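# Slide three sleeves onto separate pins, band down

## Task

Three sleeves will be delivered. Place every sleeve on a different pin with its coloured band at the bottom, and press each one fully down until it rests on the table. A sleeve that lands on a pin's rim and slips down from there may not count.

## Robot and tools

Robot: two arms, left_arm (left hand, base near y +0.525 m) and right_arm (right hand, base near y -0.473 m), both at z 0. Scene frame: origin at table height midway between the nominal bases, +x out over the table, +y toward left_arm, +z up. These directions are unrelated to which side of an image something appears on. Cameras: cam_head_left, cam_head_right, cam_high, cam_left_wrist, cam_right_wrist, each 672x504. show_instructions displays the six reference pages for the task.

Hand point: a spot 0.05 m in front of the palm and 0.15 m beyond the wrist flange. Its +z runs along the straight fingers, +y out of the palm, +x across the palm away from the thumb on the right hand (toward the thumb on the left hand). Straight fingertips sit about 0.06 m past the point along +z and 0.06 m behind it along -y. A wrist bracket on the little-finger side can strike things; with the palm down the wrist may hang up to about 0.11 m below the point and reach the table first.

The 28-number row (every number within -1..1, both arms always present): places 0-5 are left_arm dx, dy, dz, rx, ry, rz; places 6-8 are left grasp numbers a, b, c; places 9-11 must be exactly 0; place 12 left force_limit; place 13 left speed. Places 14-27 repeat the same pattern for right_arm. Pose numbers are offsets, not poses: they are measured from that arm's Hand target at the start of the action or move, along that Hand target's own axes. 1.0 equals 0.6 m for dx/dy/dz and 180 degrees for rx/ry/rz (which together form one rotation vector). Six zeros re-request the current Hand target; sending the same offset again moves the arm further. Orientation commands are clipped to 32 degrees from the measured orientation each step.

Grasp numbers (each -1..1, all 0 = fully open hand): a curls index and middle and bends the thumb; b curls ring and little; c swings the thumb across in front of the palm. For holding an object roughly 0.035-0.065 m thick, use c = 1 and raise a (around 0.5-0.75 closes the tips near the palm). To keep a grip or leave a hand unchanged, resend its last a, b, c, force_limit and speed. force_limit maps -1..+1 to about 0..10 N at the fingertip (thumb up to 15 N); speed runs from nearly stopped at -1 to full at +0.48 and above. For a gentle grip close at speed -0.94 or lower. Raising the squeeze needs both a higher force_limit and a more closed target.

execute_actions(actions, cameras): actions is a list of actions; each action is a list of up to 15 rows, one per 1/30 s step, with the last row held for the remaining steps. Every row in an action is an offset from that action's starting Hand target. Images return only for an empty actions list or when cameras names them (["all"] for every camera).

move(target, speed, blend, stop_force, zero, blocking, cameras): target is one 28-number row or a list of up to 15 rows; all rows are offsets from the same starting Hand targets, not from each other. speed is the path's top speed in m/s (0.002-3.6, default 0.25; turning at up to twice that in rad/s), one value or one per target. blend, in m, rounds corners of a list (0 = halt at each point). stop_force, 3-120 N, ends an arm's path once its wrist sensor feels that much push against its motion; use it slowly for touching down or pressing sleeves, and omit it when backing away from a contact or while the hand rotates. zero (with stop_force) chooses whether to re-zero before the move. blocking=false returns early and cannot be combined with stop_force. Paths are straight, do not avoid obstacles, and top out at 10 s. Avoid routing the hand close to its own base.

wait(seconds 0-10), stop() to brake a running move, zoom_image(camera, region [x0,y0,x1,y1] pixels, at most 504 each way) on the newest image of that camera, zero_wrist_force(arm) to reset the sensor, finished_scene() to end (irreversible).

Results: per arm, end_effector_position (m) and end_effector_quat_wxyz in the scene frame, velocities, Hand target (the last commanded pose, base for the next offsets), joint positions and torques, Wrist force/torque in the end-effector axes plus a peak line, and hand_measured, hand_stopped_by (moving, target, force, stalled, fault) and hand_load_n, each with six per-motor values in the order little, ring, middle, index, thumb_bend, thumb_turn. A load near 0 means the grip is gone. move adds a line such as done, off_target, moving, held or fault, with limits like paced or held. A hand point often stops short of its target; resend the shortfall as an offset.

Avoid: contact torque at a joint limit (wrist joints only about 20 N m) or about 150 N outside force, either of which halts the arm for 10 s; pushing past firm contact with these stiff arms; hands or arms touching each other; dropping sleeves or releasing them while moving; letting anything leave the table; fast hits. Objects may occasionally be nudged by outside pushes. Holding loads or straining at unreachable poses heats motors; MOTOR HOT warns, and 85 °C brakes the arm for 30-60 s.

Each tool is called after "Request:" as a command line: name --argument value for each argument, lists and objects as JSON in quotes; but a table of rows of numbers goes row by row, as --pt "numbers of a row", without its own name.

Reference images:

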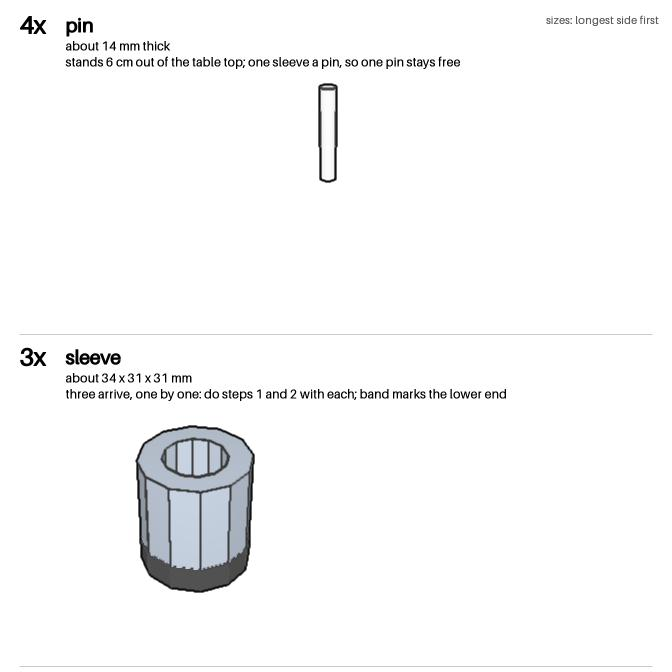

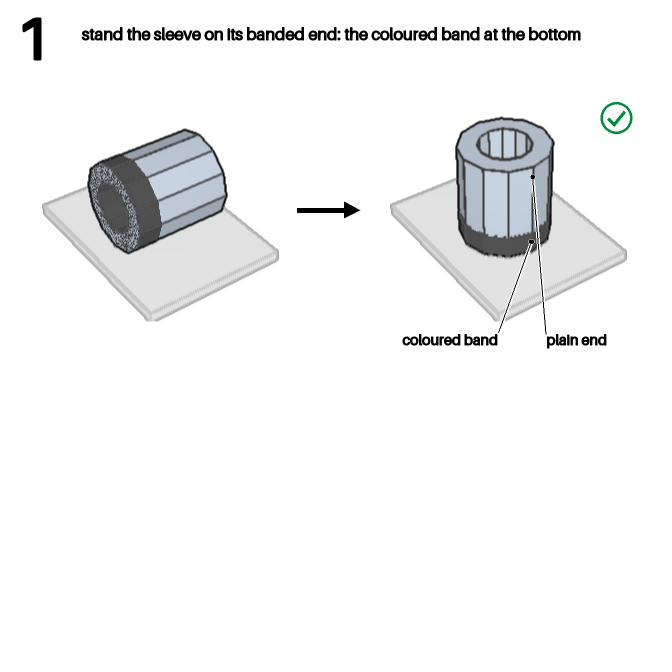

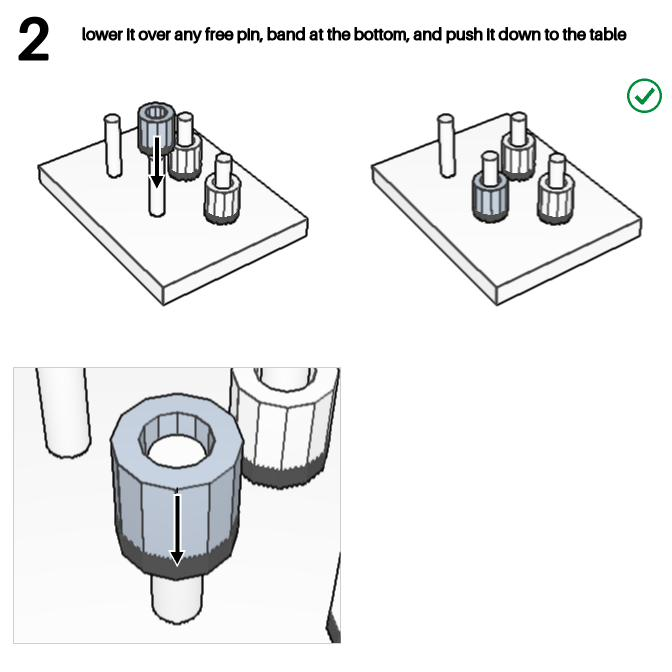

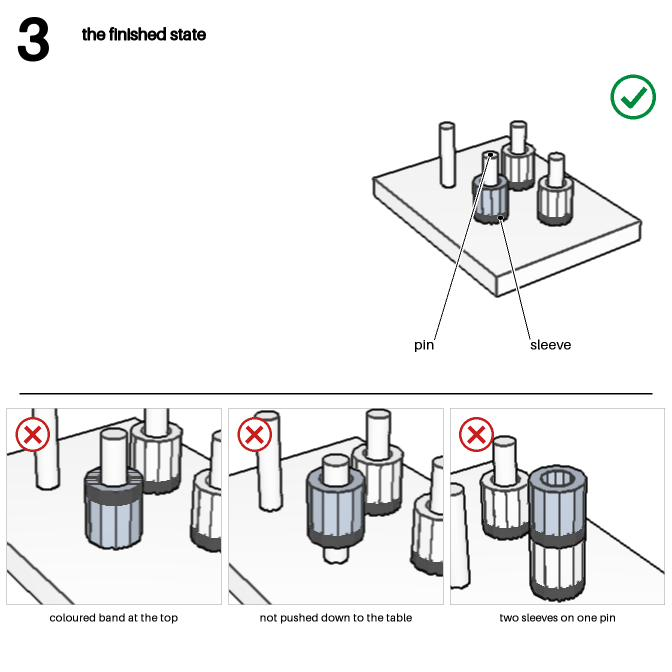

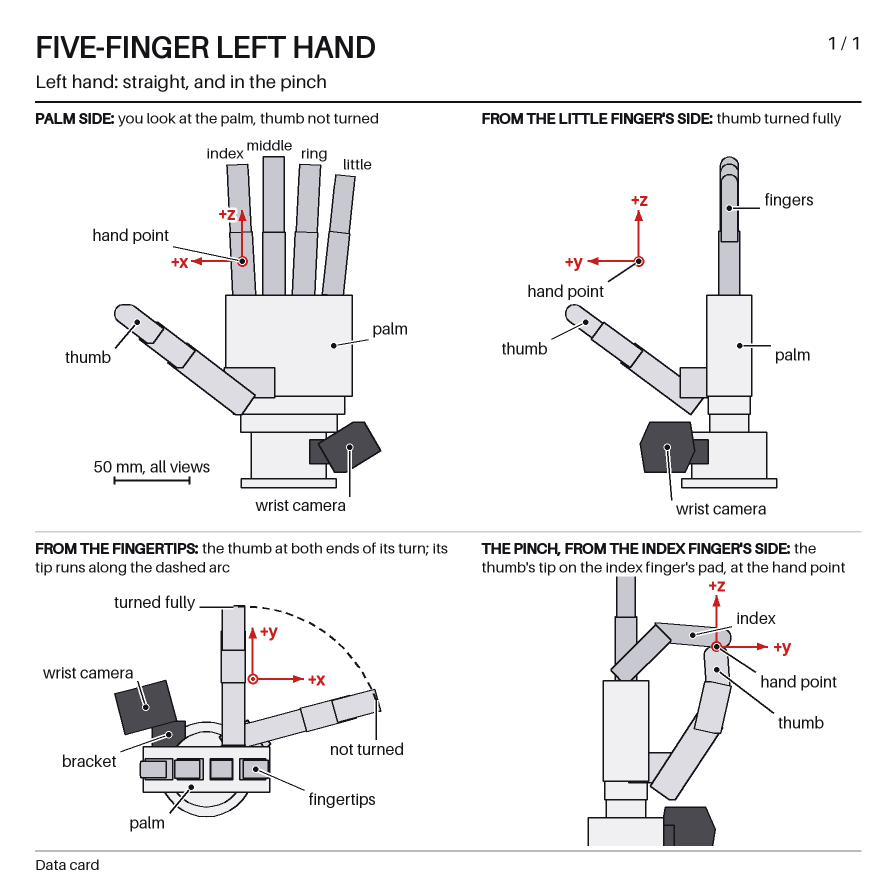

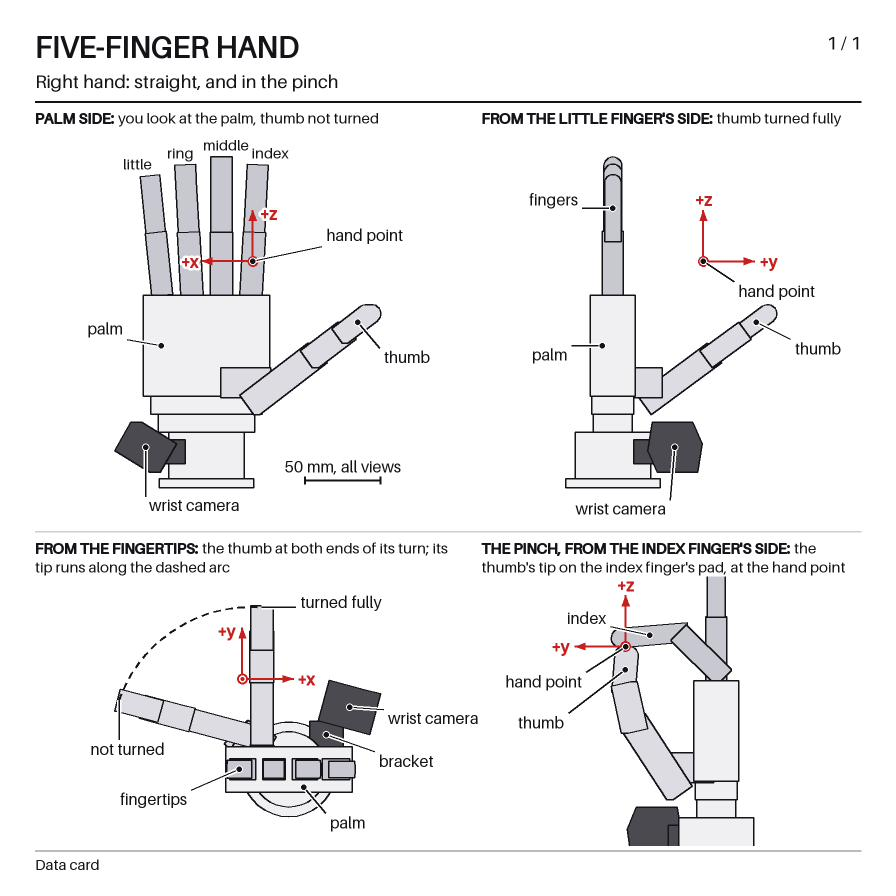

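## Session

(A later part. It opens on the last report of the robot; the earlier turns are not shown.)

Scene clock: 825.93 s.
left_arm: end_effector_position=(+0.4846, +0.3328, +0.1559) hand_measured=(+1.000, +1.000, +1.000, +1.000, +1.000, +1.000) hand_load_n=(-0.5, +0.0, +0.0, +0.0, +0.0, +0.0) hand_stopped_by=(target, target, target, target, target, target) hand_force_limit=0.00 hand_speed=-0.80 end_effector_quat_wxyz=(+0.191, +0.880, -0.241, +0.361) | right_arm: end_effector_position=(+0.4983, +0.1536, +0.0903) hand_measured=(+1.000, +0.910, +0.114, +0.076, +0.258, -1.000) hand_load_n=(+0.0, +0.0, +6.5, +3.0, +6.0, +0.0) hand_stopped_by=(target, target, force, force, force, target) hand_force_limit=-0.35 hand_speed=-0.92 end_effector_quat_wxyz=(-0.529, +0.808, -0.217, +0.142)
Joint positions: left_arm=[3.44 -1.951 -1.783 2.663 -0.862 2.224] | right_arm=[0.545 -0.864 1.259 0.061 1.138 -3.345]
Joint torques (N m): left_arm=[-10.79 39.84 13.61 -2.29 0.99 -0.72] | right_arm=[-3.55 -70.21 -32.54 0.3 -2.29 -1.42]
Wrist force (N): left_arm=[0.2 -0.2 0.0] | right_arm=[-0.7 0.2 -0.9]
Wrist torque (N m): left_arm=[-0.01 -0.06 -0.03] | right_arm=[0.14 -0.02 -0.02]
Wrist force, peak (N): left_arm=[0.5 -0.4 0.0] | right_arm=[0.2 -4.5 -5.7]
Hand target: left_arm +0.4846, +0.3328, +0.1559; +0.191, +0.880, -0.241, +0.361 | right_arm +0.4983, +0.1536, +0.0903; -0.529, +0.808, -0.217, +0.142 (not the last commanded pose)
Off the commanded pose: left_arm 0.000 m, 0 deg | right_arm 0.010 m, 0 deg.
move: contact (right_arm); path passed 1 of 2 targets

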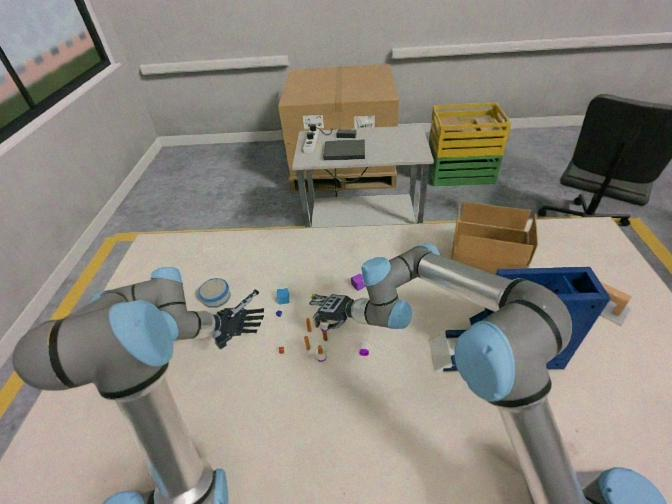

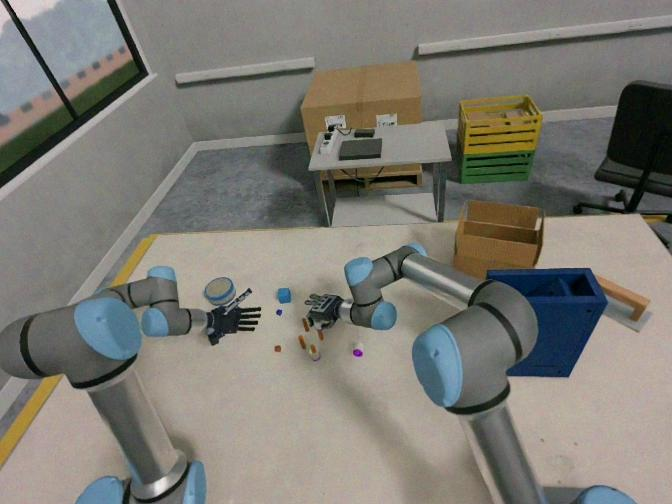

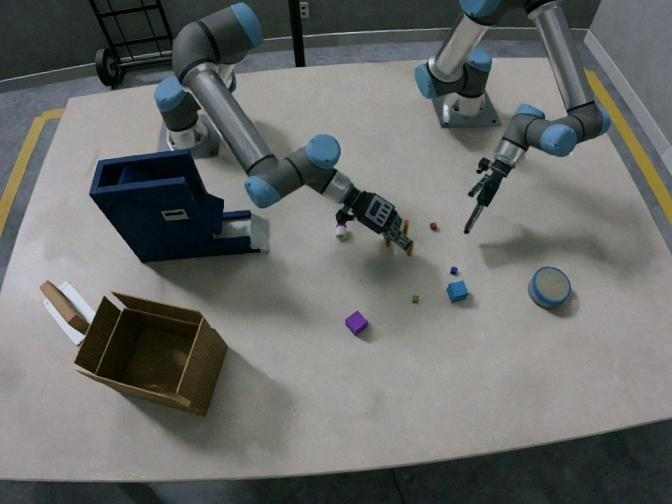

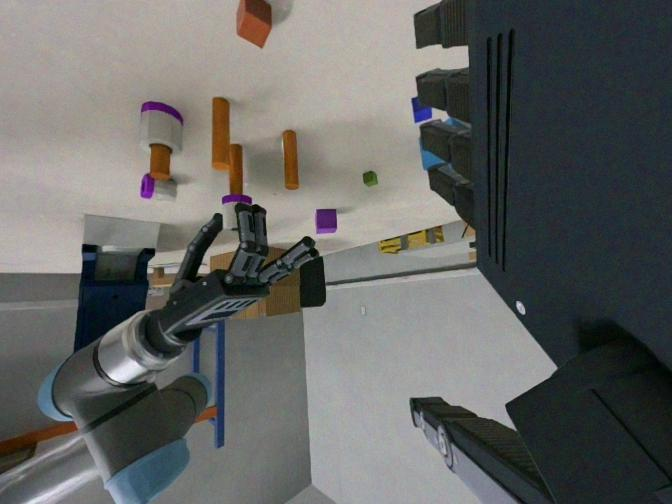

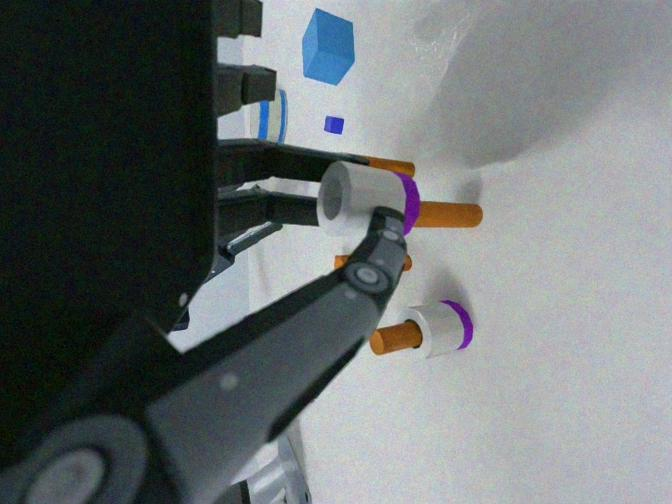

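Request:
move --pt "0 0 0 0 0 0 0 0 0 0 0 0 0 -0.8 -0.0047 -0.002 0.0017 0 0 0 0.6 0 1 0 0 0 -0.35 -0.92" --pt "0 0 0 0 0 0 0 0 0 0 0 0 0 -0.8 -0.0047 0.014 0.0087 0 0 0 0.6 0 1 0 0 0 -0.35 -0.92" --speed 0.01 --stop_force 3 --cameras '["cam_head_left","cam_head_right","cam_high","cam_left_wrist","cam_right_wrist"]'

Request:
zoom_image --camera "cam_left_wrist" --region '[205, 165, 265, 255]'

Request:
zoom_image --camera "cam_head_left" --region '[314, 315, 336, 342]'

Request:
zoom_image --camera "cam_high" --region '[376, 220, 400, 250]'

Scene clock: 833.87 s.
left_arm: end_effector_position=(+0.4846, +0.3328, +0.1559) hand_measured=(+1.000, +1.000, +1.000, +1.000, +1.000, +1.000) hand_load_n=(+0.0, +0.0, +0.0, +0.0, +0.5, +0.0) hand_stopped_by=(target, target, target, target, target, target) hand_force_limit=0.00 hand_speed=-0.80 end_effector_quat_wxyz=(+0.191, +0.880, -0.241, +0.361) | right_arm: end_effector_position=(+0.4965, +0.1562, +0.0804) hand_measured=(+1.000, +0.910, +0.114, +0.076, +0.258, -1.000) hand_load_n=(+0.0, -0.5, +6.5, +3.0, +6.0, -0.5) hand_stopped_by=(target, target, force, force, force, target) hand_force_limit=-0.35 hand_speed=-0.92 end_effector_quat_wxyz=(-0.529, +0.808, -0.217, +0.142)
Joint positions: left_arm=[3.44 -1.951 -1.783 2.663 -0.862 2.224] | right_arm=[0.55 -0.853 1.266 0.041 1.143 -3.342]
Joint torques (N m): left_arm=[-11.44 39.73 13.13 -2.4 1.01 -0.8] | right_arm=[-7.19 -65.13 -28.38 1.92 -1.46 -0.79]
Wrist force (N): left_arm=[0.2 -0.2 0.1] | right_arm=[-0.7 0.3 -1.1]
Wrist torque (N m): left_arm=[-0.02 -0.06 -0.03] | right_arm=[0.16 0.00 -0.02]
Wrist force, peak (N): left_arm=[0.3 -0.5 0.3] | right_arm=[-1.1 0.6 -1.3]
Hand target: left_arm +0.4846, +0.3328, +0.1559; +0.191, +0.880, -0.241, +0.361 | right_arm +0.4965, +0.1562, +0.0805; -0.529, +0.808, -0.217, +0.142
Off the commanded pose: left_arm 0.000 m, 0 deg | right_arm 0.000 m, 0 deg.
move: done

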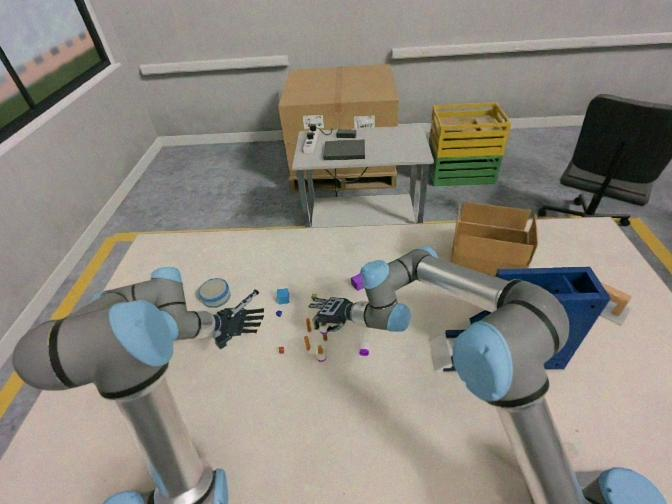

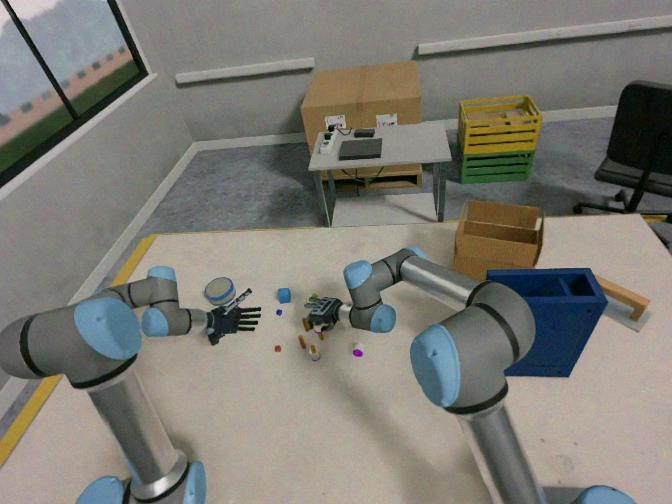

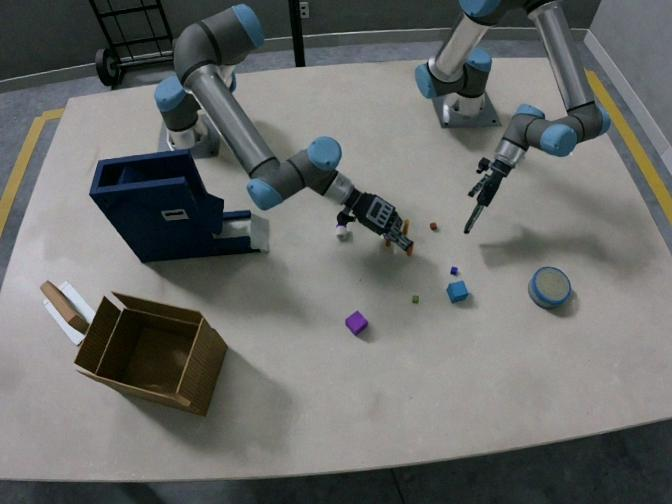

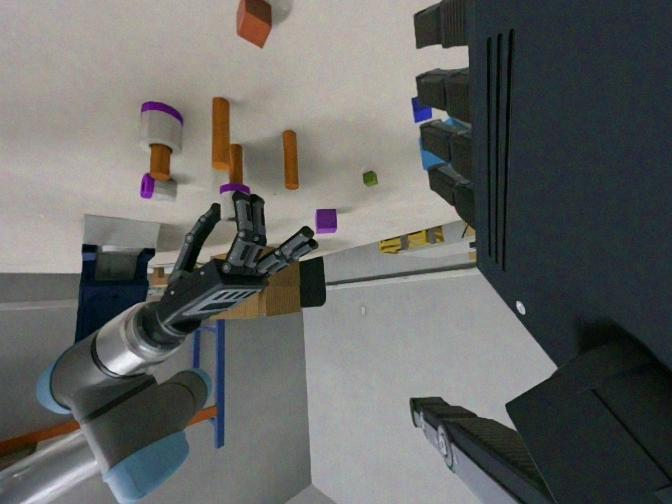

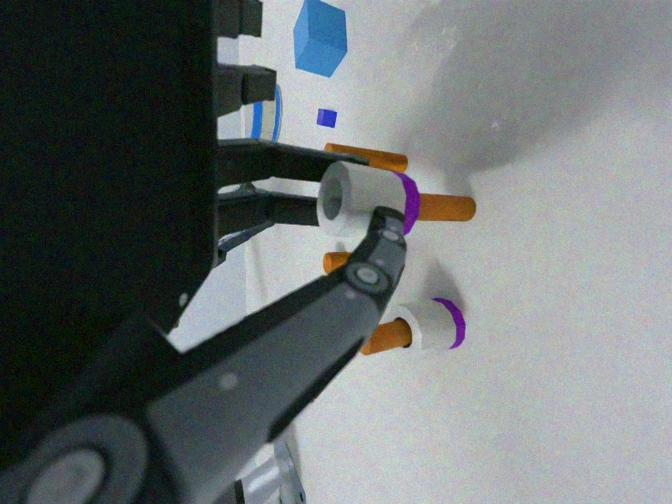

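Scaled by 5.600 from the camera's 672x504 image, which has a finer 960x720 frame.

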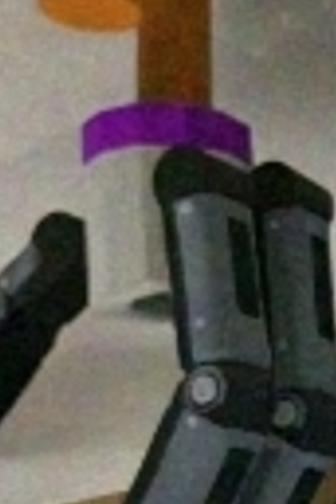

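Scaled by 18.667 from the camera's 672x504 image, which has a finer 960x720 frame.

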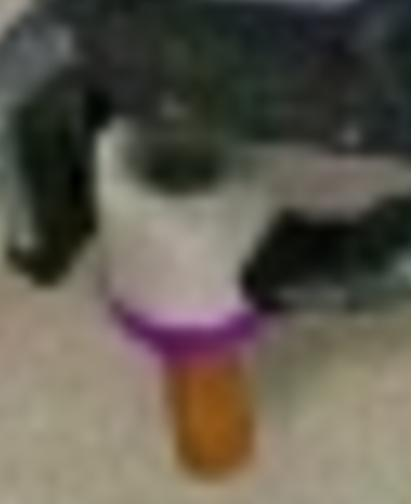

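Scaled by 16.800 from the camera's 672x504 image, which has a finer 960x720 frame.

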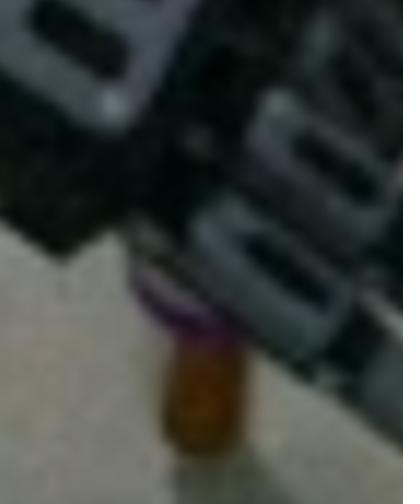

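Request:
move --target '[0,0,0,0,0,0, 0,0,0,0,0,0, 0,-0.8, 0,0.071,0.031,0,0,0, 0.6,0,1,0,0,0, -0.35,-0.92]' --speed 0.025 --stop_force 4 --cameras '["cam_head_left","cam_high","cam_left_wrist","cam_right_wrist"]'

Scene clock: 842.40 s.
left_arm: end_effector_position=(+0.4846, +0.3328, +0.1559) hand_measured=(+1.000, +1.000, +1.000, +1.000, +1.000, +1.000) hand_load_n=(+0.0, +0.0, +0.0, +0.0, +0.0, +0.0) hand_stopped_by=(target, target, target, target, target, target) hand_force_limit=0.00 hand_speed=-0.80 end_effector_quat_wxyz=(+0.191, +0.880, -0.241, +0.361) | right_arm: end_effector_position=(+0.4966, +0.1563, +0.0340) hand_measured=(+1.000, +0.910, +0.114, +0.076, +0.258, -1.000) hand_load_n=(+0.0, +0.0, +7.0, +3.5, +6.0, +0.0) hand_stopped_by=(target, target, force, force, force, target) hand_force_limit=-0.35 hand_speed=-0.92 end_effector_quat_wxyz=(-0.529, +0.808, -0.217, +0.142)
Joint positions: left_arm=[3.44 -1.951 -1.783 2.663 -0.862 2.224] | right_arm=[0.55 -0.803 1.307 -0.05 1.143 -3.342]
Joint torques (N m): left_arm=[-11.7 39.59 13.84 -2.42 0.99 -0.77] | right_arm=[-5.35 -72.05 -31.81 1.86 -0.58 -0.78]
Wrist force (N): left_arm=[0.3 -0.5 -0.1] | right_arm=[-1.2 1.1 -0.2]
Wrist torque (N m): left_arm=[-0.06 -0.08 -0.01] | right_arm=[0.20 -0.06 0.00]
Wrist force, peak (N): left_arm=[0.5 -0.4 -0.2] | right_arm=[-2.5 -1.9 -0.7]
Hand target: left_arm +0.4846, +0.3328, +0.1559; +0.191, +0.880, -0.241, +0.361 | right_arm +0.4966, +0.1563, +0.0340; -0.529, +0.808, -0.217, +0.142
Off the commanded pose: left_arm 0.000 m, 0 deg | right_arm 0.000 m, 0 deg.
move: done
Images, in order (width x height): cam_head_left 672x504, cam_high 672x504, cam_left_wrist 672x504, cam_right_wrist 672x504.

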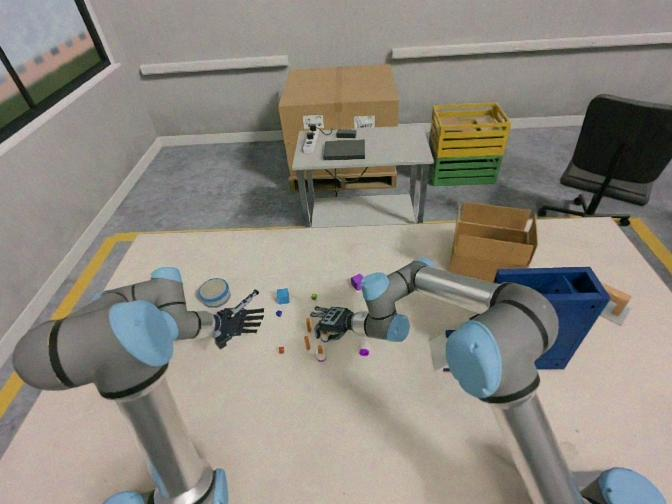

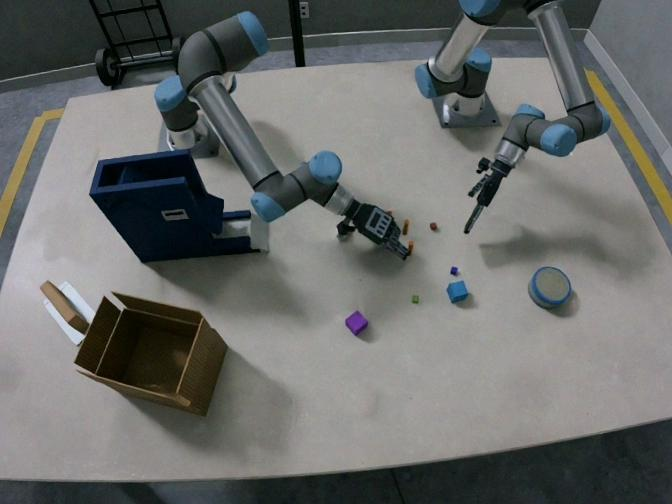

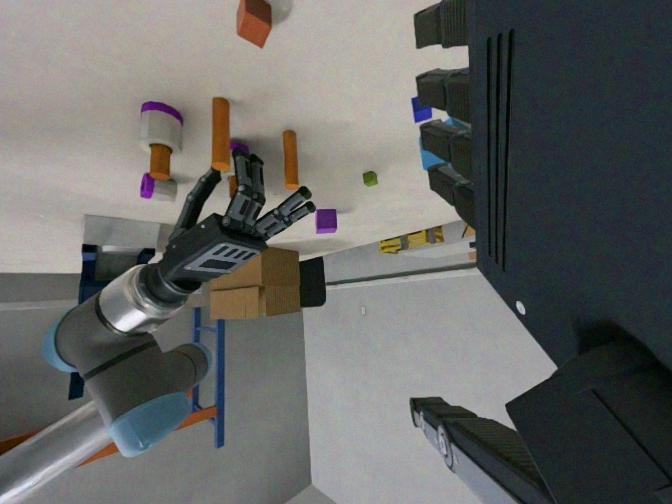

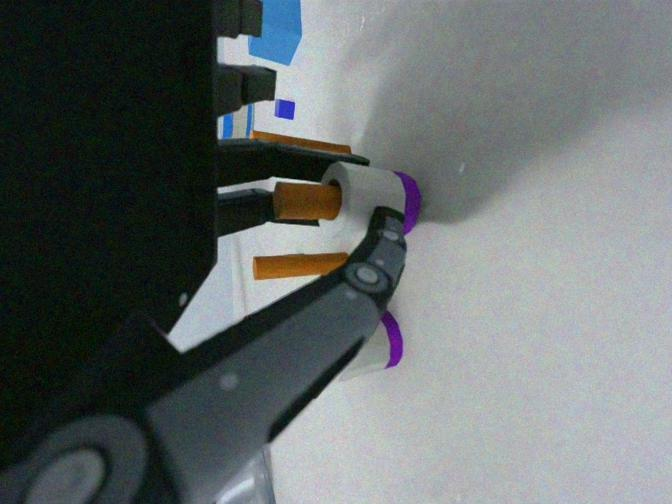

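Request:
move --target '[0,0,0,0,0,0, 0,0,0,0,0,0, 0,-0.8, 0,0.0122,0.0053,0,0,0, 0.6,0,1,0,0,0, -0.35,-0.92]' --speed 0.006 --stop_force 4 --cameras '["cam_head_left","cam_high","cam_left_wrist","cam_right_wrist"]'

Request:
zoom_image --camera "cam_left_wrist" --region '[205, 110, 295, 220]'

Request:
zoom_image --camera "cam_head_left" --region '[300, 300, 350, 370]'

Scene clock: 847.77 s.
left_arm: end_effector_position=(+0.4846, +0.3328, +0.1559) hand_measured=(+1.000, +1.000, +1.000, +1.000, +1.000, +1.000) hand_load_n=(+0.0, +0.0, +0.0, +0.0, +0.0, +0.0) hand_stopped_by=(target, target, target, target, target, target) hand_force_limit=0.00 hand_speed=-0.80 end_effector_quat_wxyz=(+0.191, +0.880, -0.241, +0.361) | right_arm: end_effector_position=(+0.4966, +0.1563, +0.0306) hand_measured=(+1.000, +0.910, +0.114, +0.076, +0.258, -1.000) hand_load_n=(+0.0, +0.0, +7.0, +3.0, +5.5, -0.5) hand_stopped_by=(target, target, force, force, force, target) hand_force_limit=-0.35 hand_speed=-0.92 end_effector_quat_wxyz=(-0.529, +0.808, -0.217, +0.142)
Joint positions: left_arm=[3.44 -1.951 -1.783 2.663 -0.862 2.224] | right_arm=[0.55 -0.798 1.309 -0.057 1.143 -3.342]
Joint torques (N m): left_arm=[-11.46 39.76 13.4 -2.41 1.25 -0.82] | right_arm=[-3.23 -70.57 -31.38 1.85 -0.52 -0.06]
Wrist force (N): left_arm=[0.3 0.0 -0.1] | right_arm=[-0.1 0.0 -1.6]
Wrist torque (N m): left_arm=[0.02 -0.08 -0.03] | right_arm=[0.19 -0.06 -0.01]
Wrist force, peak (N): left_arm=[0.4 -0.5 -0.1] | right_arm=[-1.0 -2.5 -2.9]
Hand target: left_arm +0.4846, +0.3328, +0.1559; +0.191, +0.880, -0.241, +0.361 | right_arm +0.4966, +0.1563, +0.0306; -0.529, +0.808, -0.217, +0.142 (not the last commanded pose)
Off the commanded pose: left_arm 0.000 m, 0 deg | right_arm 0.005 m, 0 deg.
move: contact (right_arm)
Images, in order (width x height): cam_head_left 672x504, cam_high 672x504, cam_left_wrist 672x504, cam_right_wrist 672x504.

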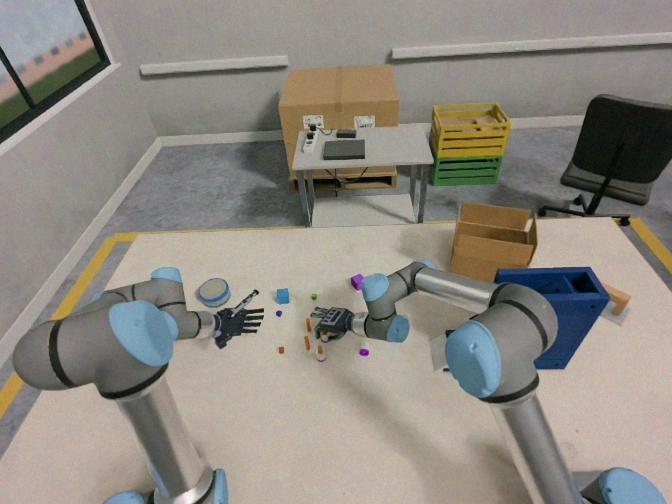

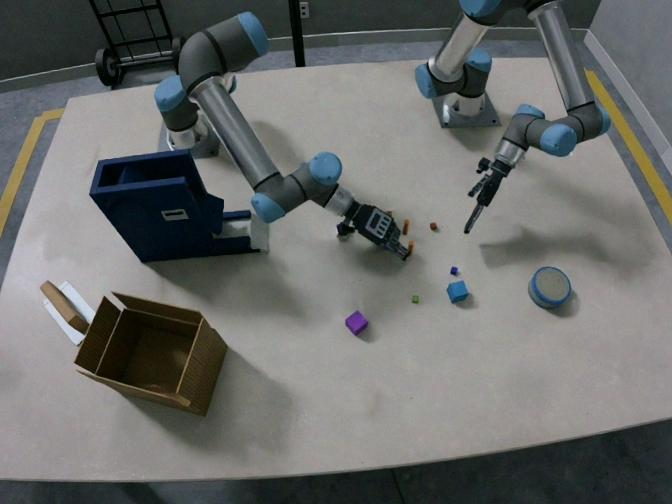

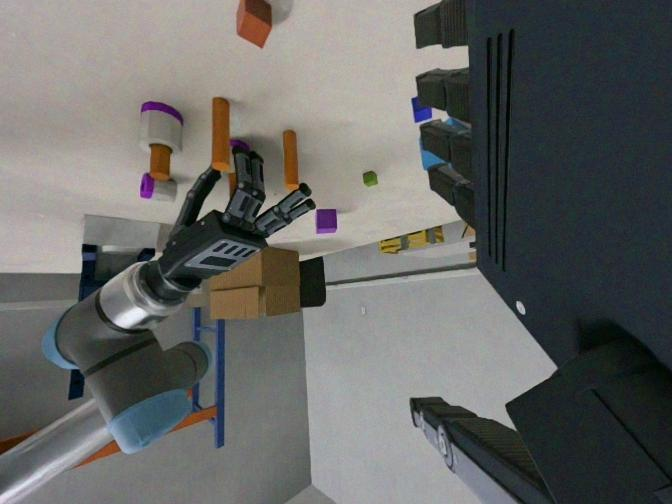

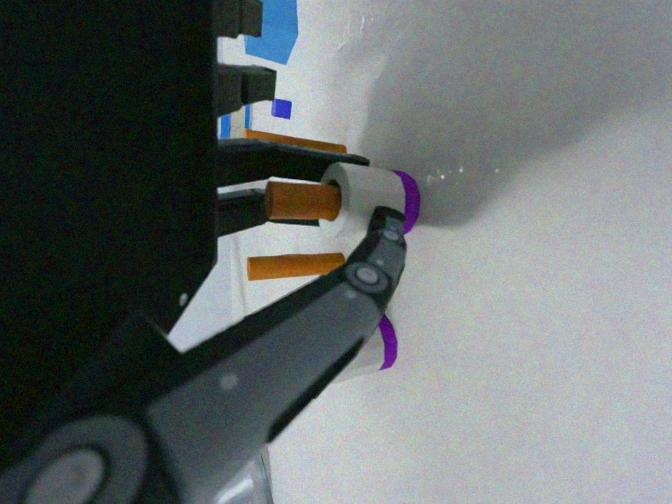

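Scaled by 4.582 from the camera's 672x504 image, which has a finer 960x720 frame.

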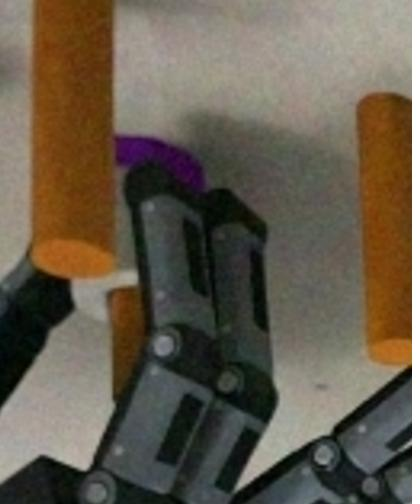

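Scaled by 7.200 from the camera's 672x504 image, which has a finer 960x720 frame.

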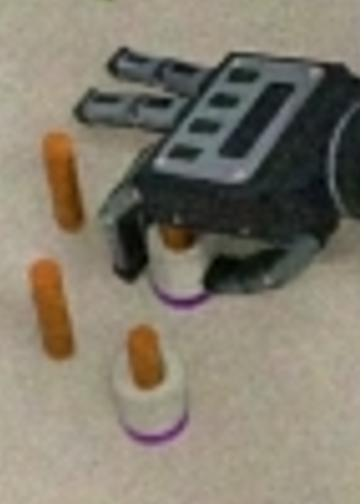

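Request:
move --pt "0 0 0 0 0 0 0 0 0 0 0 0 0 -0.8 0 0 0 0 0 0 0.37 0 1 0 0 0 -0.35 -0.9" --pt "0 0 0 0 0 0 0 0 0 0 0 0 0 -0.8 0 -0.0153 -0.0067 0 0 0 0.37 0 1 0 0 0 -0.35 -0.9" --speed 0.02 --cameras '["cam_head_left","cam_high","cam_left_wrist","cam_right_wrist"]'

Request:
zoom_image --camera "cam_right_wrist" --region '[230, 120, 480, 320]'

Request:
zoom_image --camera "cam_head_left" --region '[300, 300, 350, 370]'

Scene clock: 853.00 s.
left_arm: end_effector_position=(+0.4846, +0.3328, +0.1559) hand_measured=(+1.000, +1.000, +1.000, +1.000, +1.000, +1.000) hand_load_n=(+0.0, +0.0, +0.0, +0.0, +0.0, +0.0) hand_stopped_by=(target, target, target, target, target, target) hand_force_limit=0.00 hand_speed=-0.80 end_effector_quat_wxyz=(+0.191, +0.880, -0.241, +0.361) | right_arm: end_effector_position=(+0.4966, +0.1563, +0.0408) hand_measured=(+1.000, +0.944, +0.410, +0.260, +0.372, -1.000) hand_load_n=(+0.0, +0.0, +0.0, +0.0, +0.0, +0.0) hand_stopped_by=(target, target, target, target, target, target) hand_force_limit=-0.35 hand_speed=-0.90 end_effector_quat_wxyz=(-0.529, +0.808, -0.217, +0.142)
Joint positions: left_arm=[3.44 -1.951 -1.783 2.663 -0.862 2.224] | right_arm=[0.55 -0.81 1.302 -0.037 1.143 -3.342]
Joint torques (N m): left_arm=[-10.49 39.79 13.9 -2.49 1.21 -0.78] | right_arm=[-4.83 -51.4 -23.01 -1.86 -0.7 0.25]
Wrist force (N): left_arm=[0.2 -0.2 -0.2] | right_arm=[-0.3 0.4 -1.3]
Wrist torque (N m): left_arm=[0.00 -0.08 -0.03] | right_arm=[0.21 -0.06 0.02]
Wrist force, peak (N): left_arm=[0.5 -0.3 0.2] | right_arm=[-0.6 0.7 -1.6]
Hand target: left_arm +0.4846, +0.3328, +0.1559; +0.191, +0.880, -0.241, +0.361 | right_arm +0.4966, +0.1563, +0.0406; -0.529, +0.808, -0.217, +0.142
Off the commanded pose: left_arm 0.000 m, 0 deg | right_arm 0.000 m, 0 deg.
move: done
Images, in order (width x height): cam_head_left 672x504, cam_high 672x504, cam_left_wrist 672x504, cam_right_wrist 672x504.

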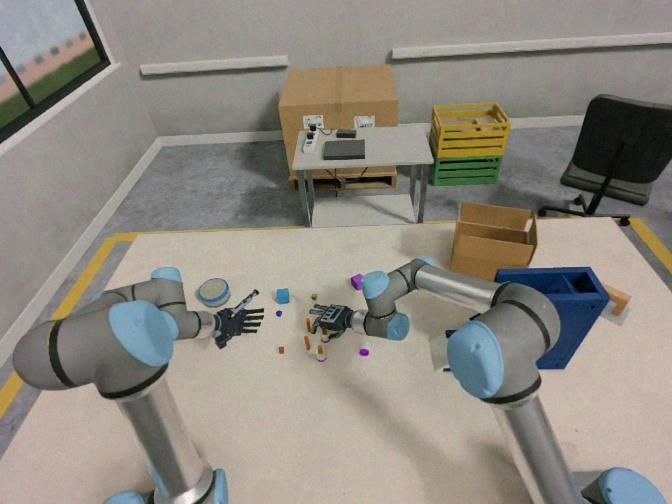

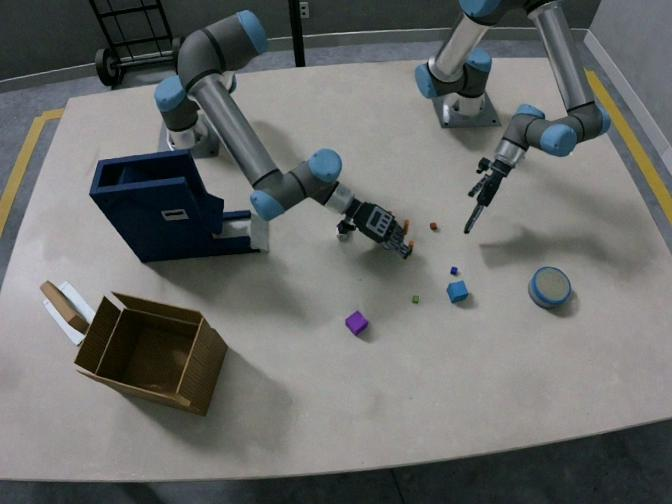

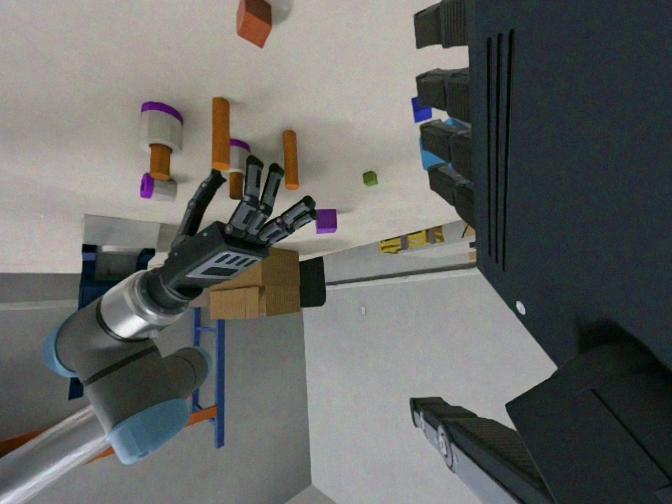

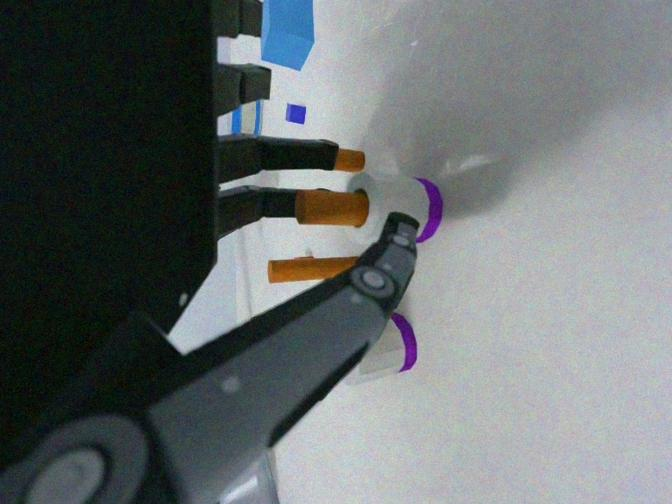

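Scaled by 2.016 from the camera's 672x504 image, which has a finer 960x720 frame.

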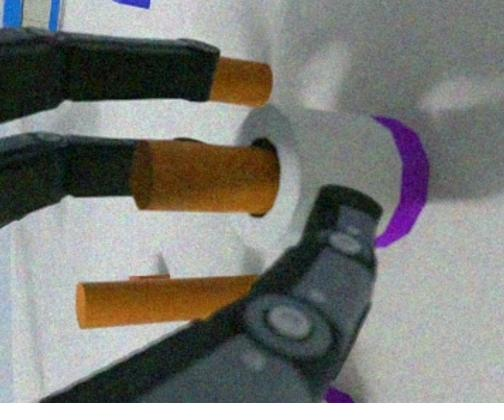

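Scaled by 7.200 from the camera's 672x504 image, which has a finer 960x720 frame.

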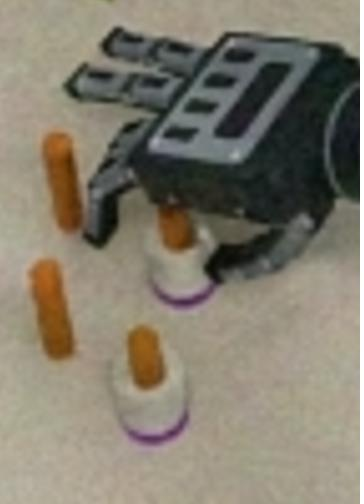

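Request:
move --pt "0 0 0 0 0 0 0 0 0 0 0 0 0 -0.8 0 -0.1298 -0.0567 0 0 0 0.37 0 1 0 0 0 -0.35 -0.9" --pt "0 0 0 0 0 0 0 0 0 0 0 0 0 -0.8 0.0388 0.0047 -0.258 0 0.0667 -0.1527 0.24 0 1 0 0 0 -0.35 -0.5" --speed '[0.06, 0.2]' --blend '[0.02, 0]' --cameras '["all"]'

Request:
zoom_image --camera "cam_high" --region '[320, 170, 430, 265]'

Request:
zoom_image --camera "cam_left_wrist" --region '[120, 80, 320, 240]'

Request:
zoom_image --camera "cam_right_wrist" --region '[250, 100, 600, 380]'

Scene clock: 878.53 s.
left_arm: end_effector_position=(+0.4846, +0.3328, +0.1559) hand_measured=(+1.000, +1.000, +1.000, +1.000, +1.000, +1.000) hand_load_n=(+0.0, +0.0, +0.0, +0.0, +0.0, +0.0) hand_stopped_by=(target, target, target, target, target, target) hand_force_limit=0.00 hand_speed=-0.80 end_effector_quat_wxyz=(+0.191, +0.880, -0.241, +0.361) | right_arm: end_effector_position=(+0.4450, +0.0208, +0.0998) hand_measured=(+1.000, +0.964, +0.670, +0.520, +0.470, -1.000) hand_load_n=(+0.0, +0.0, +0.0, +0.0, +0.0, +0.0) hand_stopped_by=(target, target, target, target, target, target) hand_force_limit=-0.35 hand_speed=-0.50 end_effector_quat_wxyz=(-0.455, +0.817, -0.073, +0.347)
Joint positions: left_arm=[3.44 -1.951 -1.783 2.663 -0.862 2.224] | right_arm=[0.522 -1.217 1.808 -0.225 1.305 -3.804]
Joint torques (N m): left_arm=[-11.24 39.99 13.72 -2.78 1.53 -0.95] | right_arm=[7.38 -28.84 -11.12 -3.03 -0.76 -1.18]
Wrist force (N): left_arm=[0.2 -0.3 0.0] | right_arm=[1.0 0.6 -0.5]
Wrist torque (N m): left_arm=[-0.03 -0.06 -0.02] | right_arm=[0.14 -0.10 0.22]
Wrist force, peak (N): left_arm=[0.2 -0.6 0.0] | right_arm=[0.4 1.2 -1.5]
Hand target: left_arm +0.4846, +0.3328, +0.1559; +0.191, +0.880, -0.241, +0.361 | right_arm +0.4450, +0.0208, +0.0998; -0.455, +0.817, -0.073, +0.347
Off the commanded pose: left_arm 0.000 m, 0 deg | right_arm 0.000 m, 0 deg.
move: done

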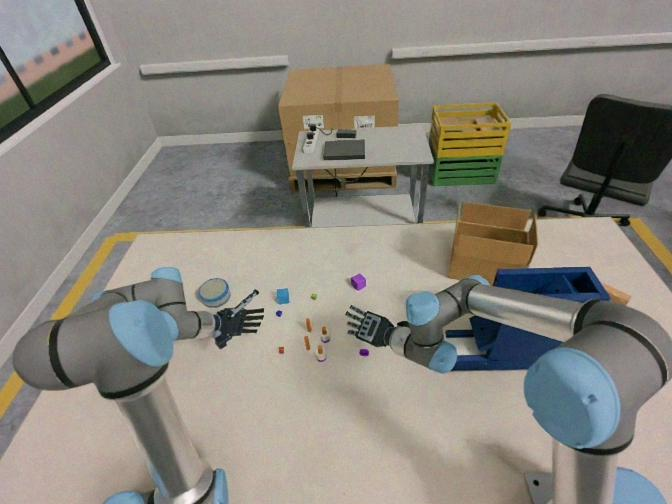

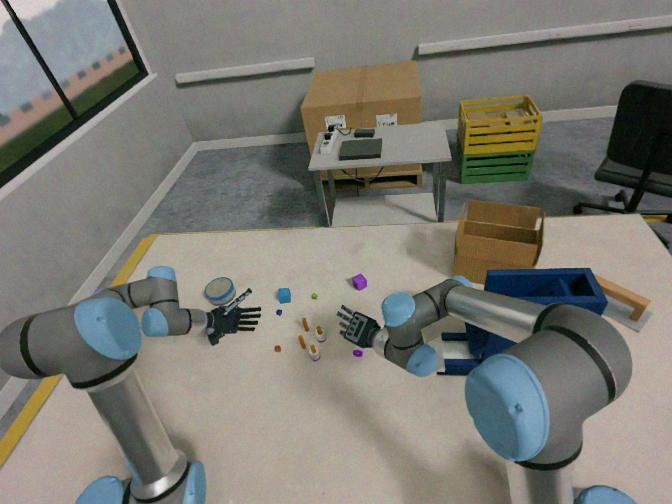

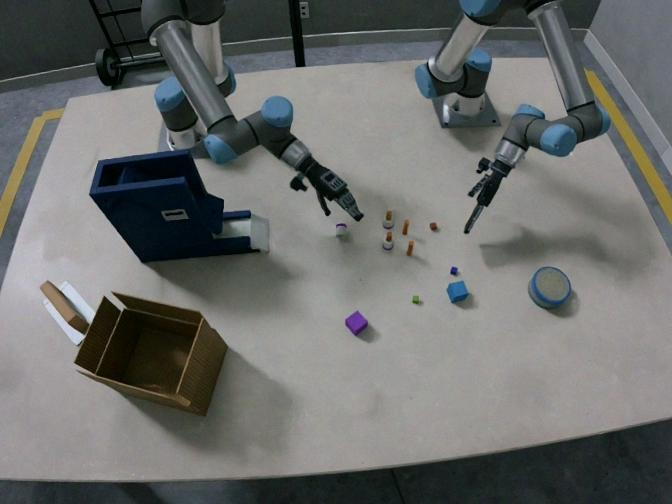

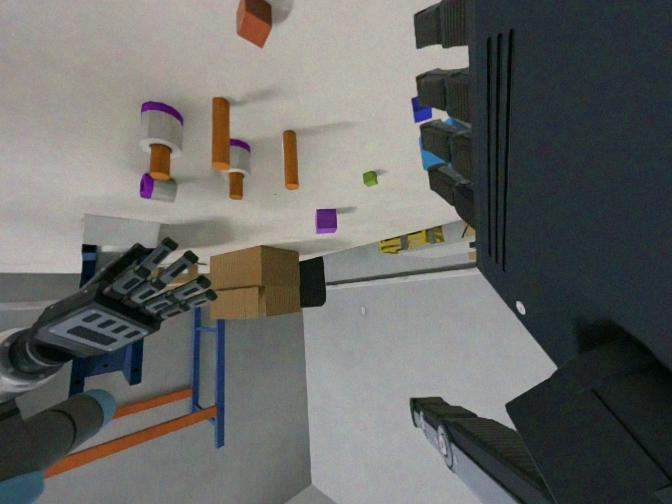

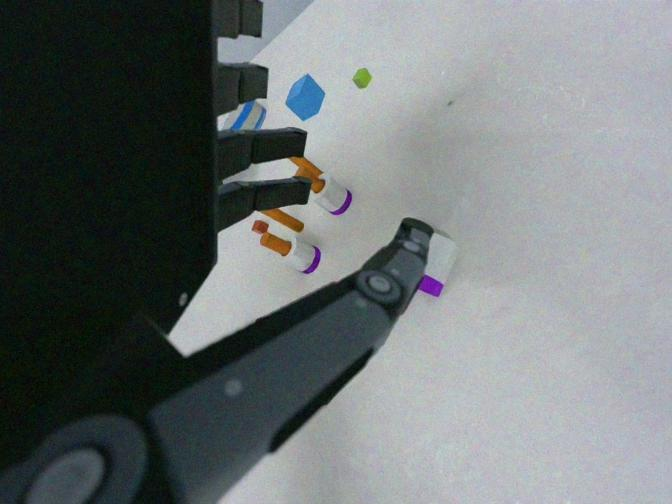

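Scaled by 4.582 from the camera's 672x504 image, which has a finer 960x720 frame.

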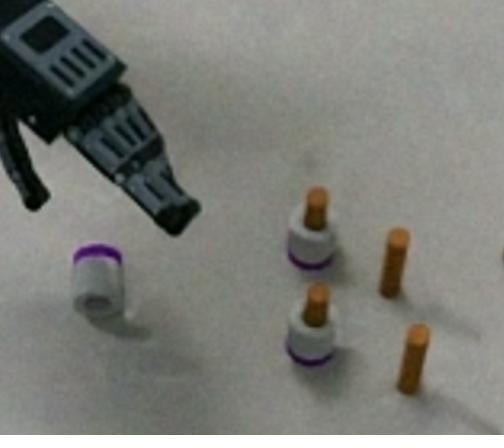

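Scaled by 2.520 from the camera's 672x504 image, which has a finer 960x720 frame.

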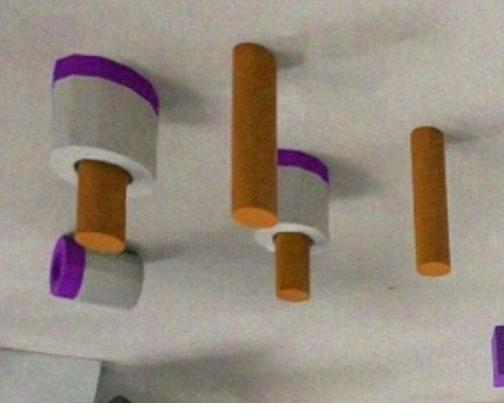

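Scaled by 1.440 from the camera's 672x504 image, which has a finer 960x720 frame.

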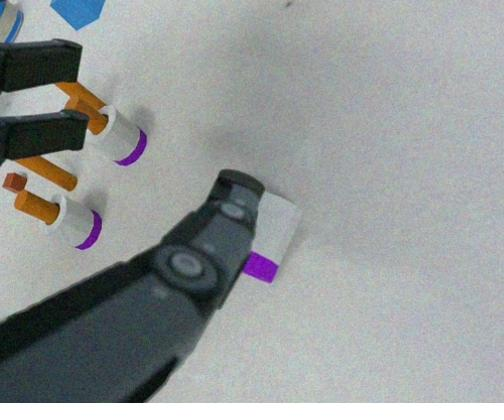

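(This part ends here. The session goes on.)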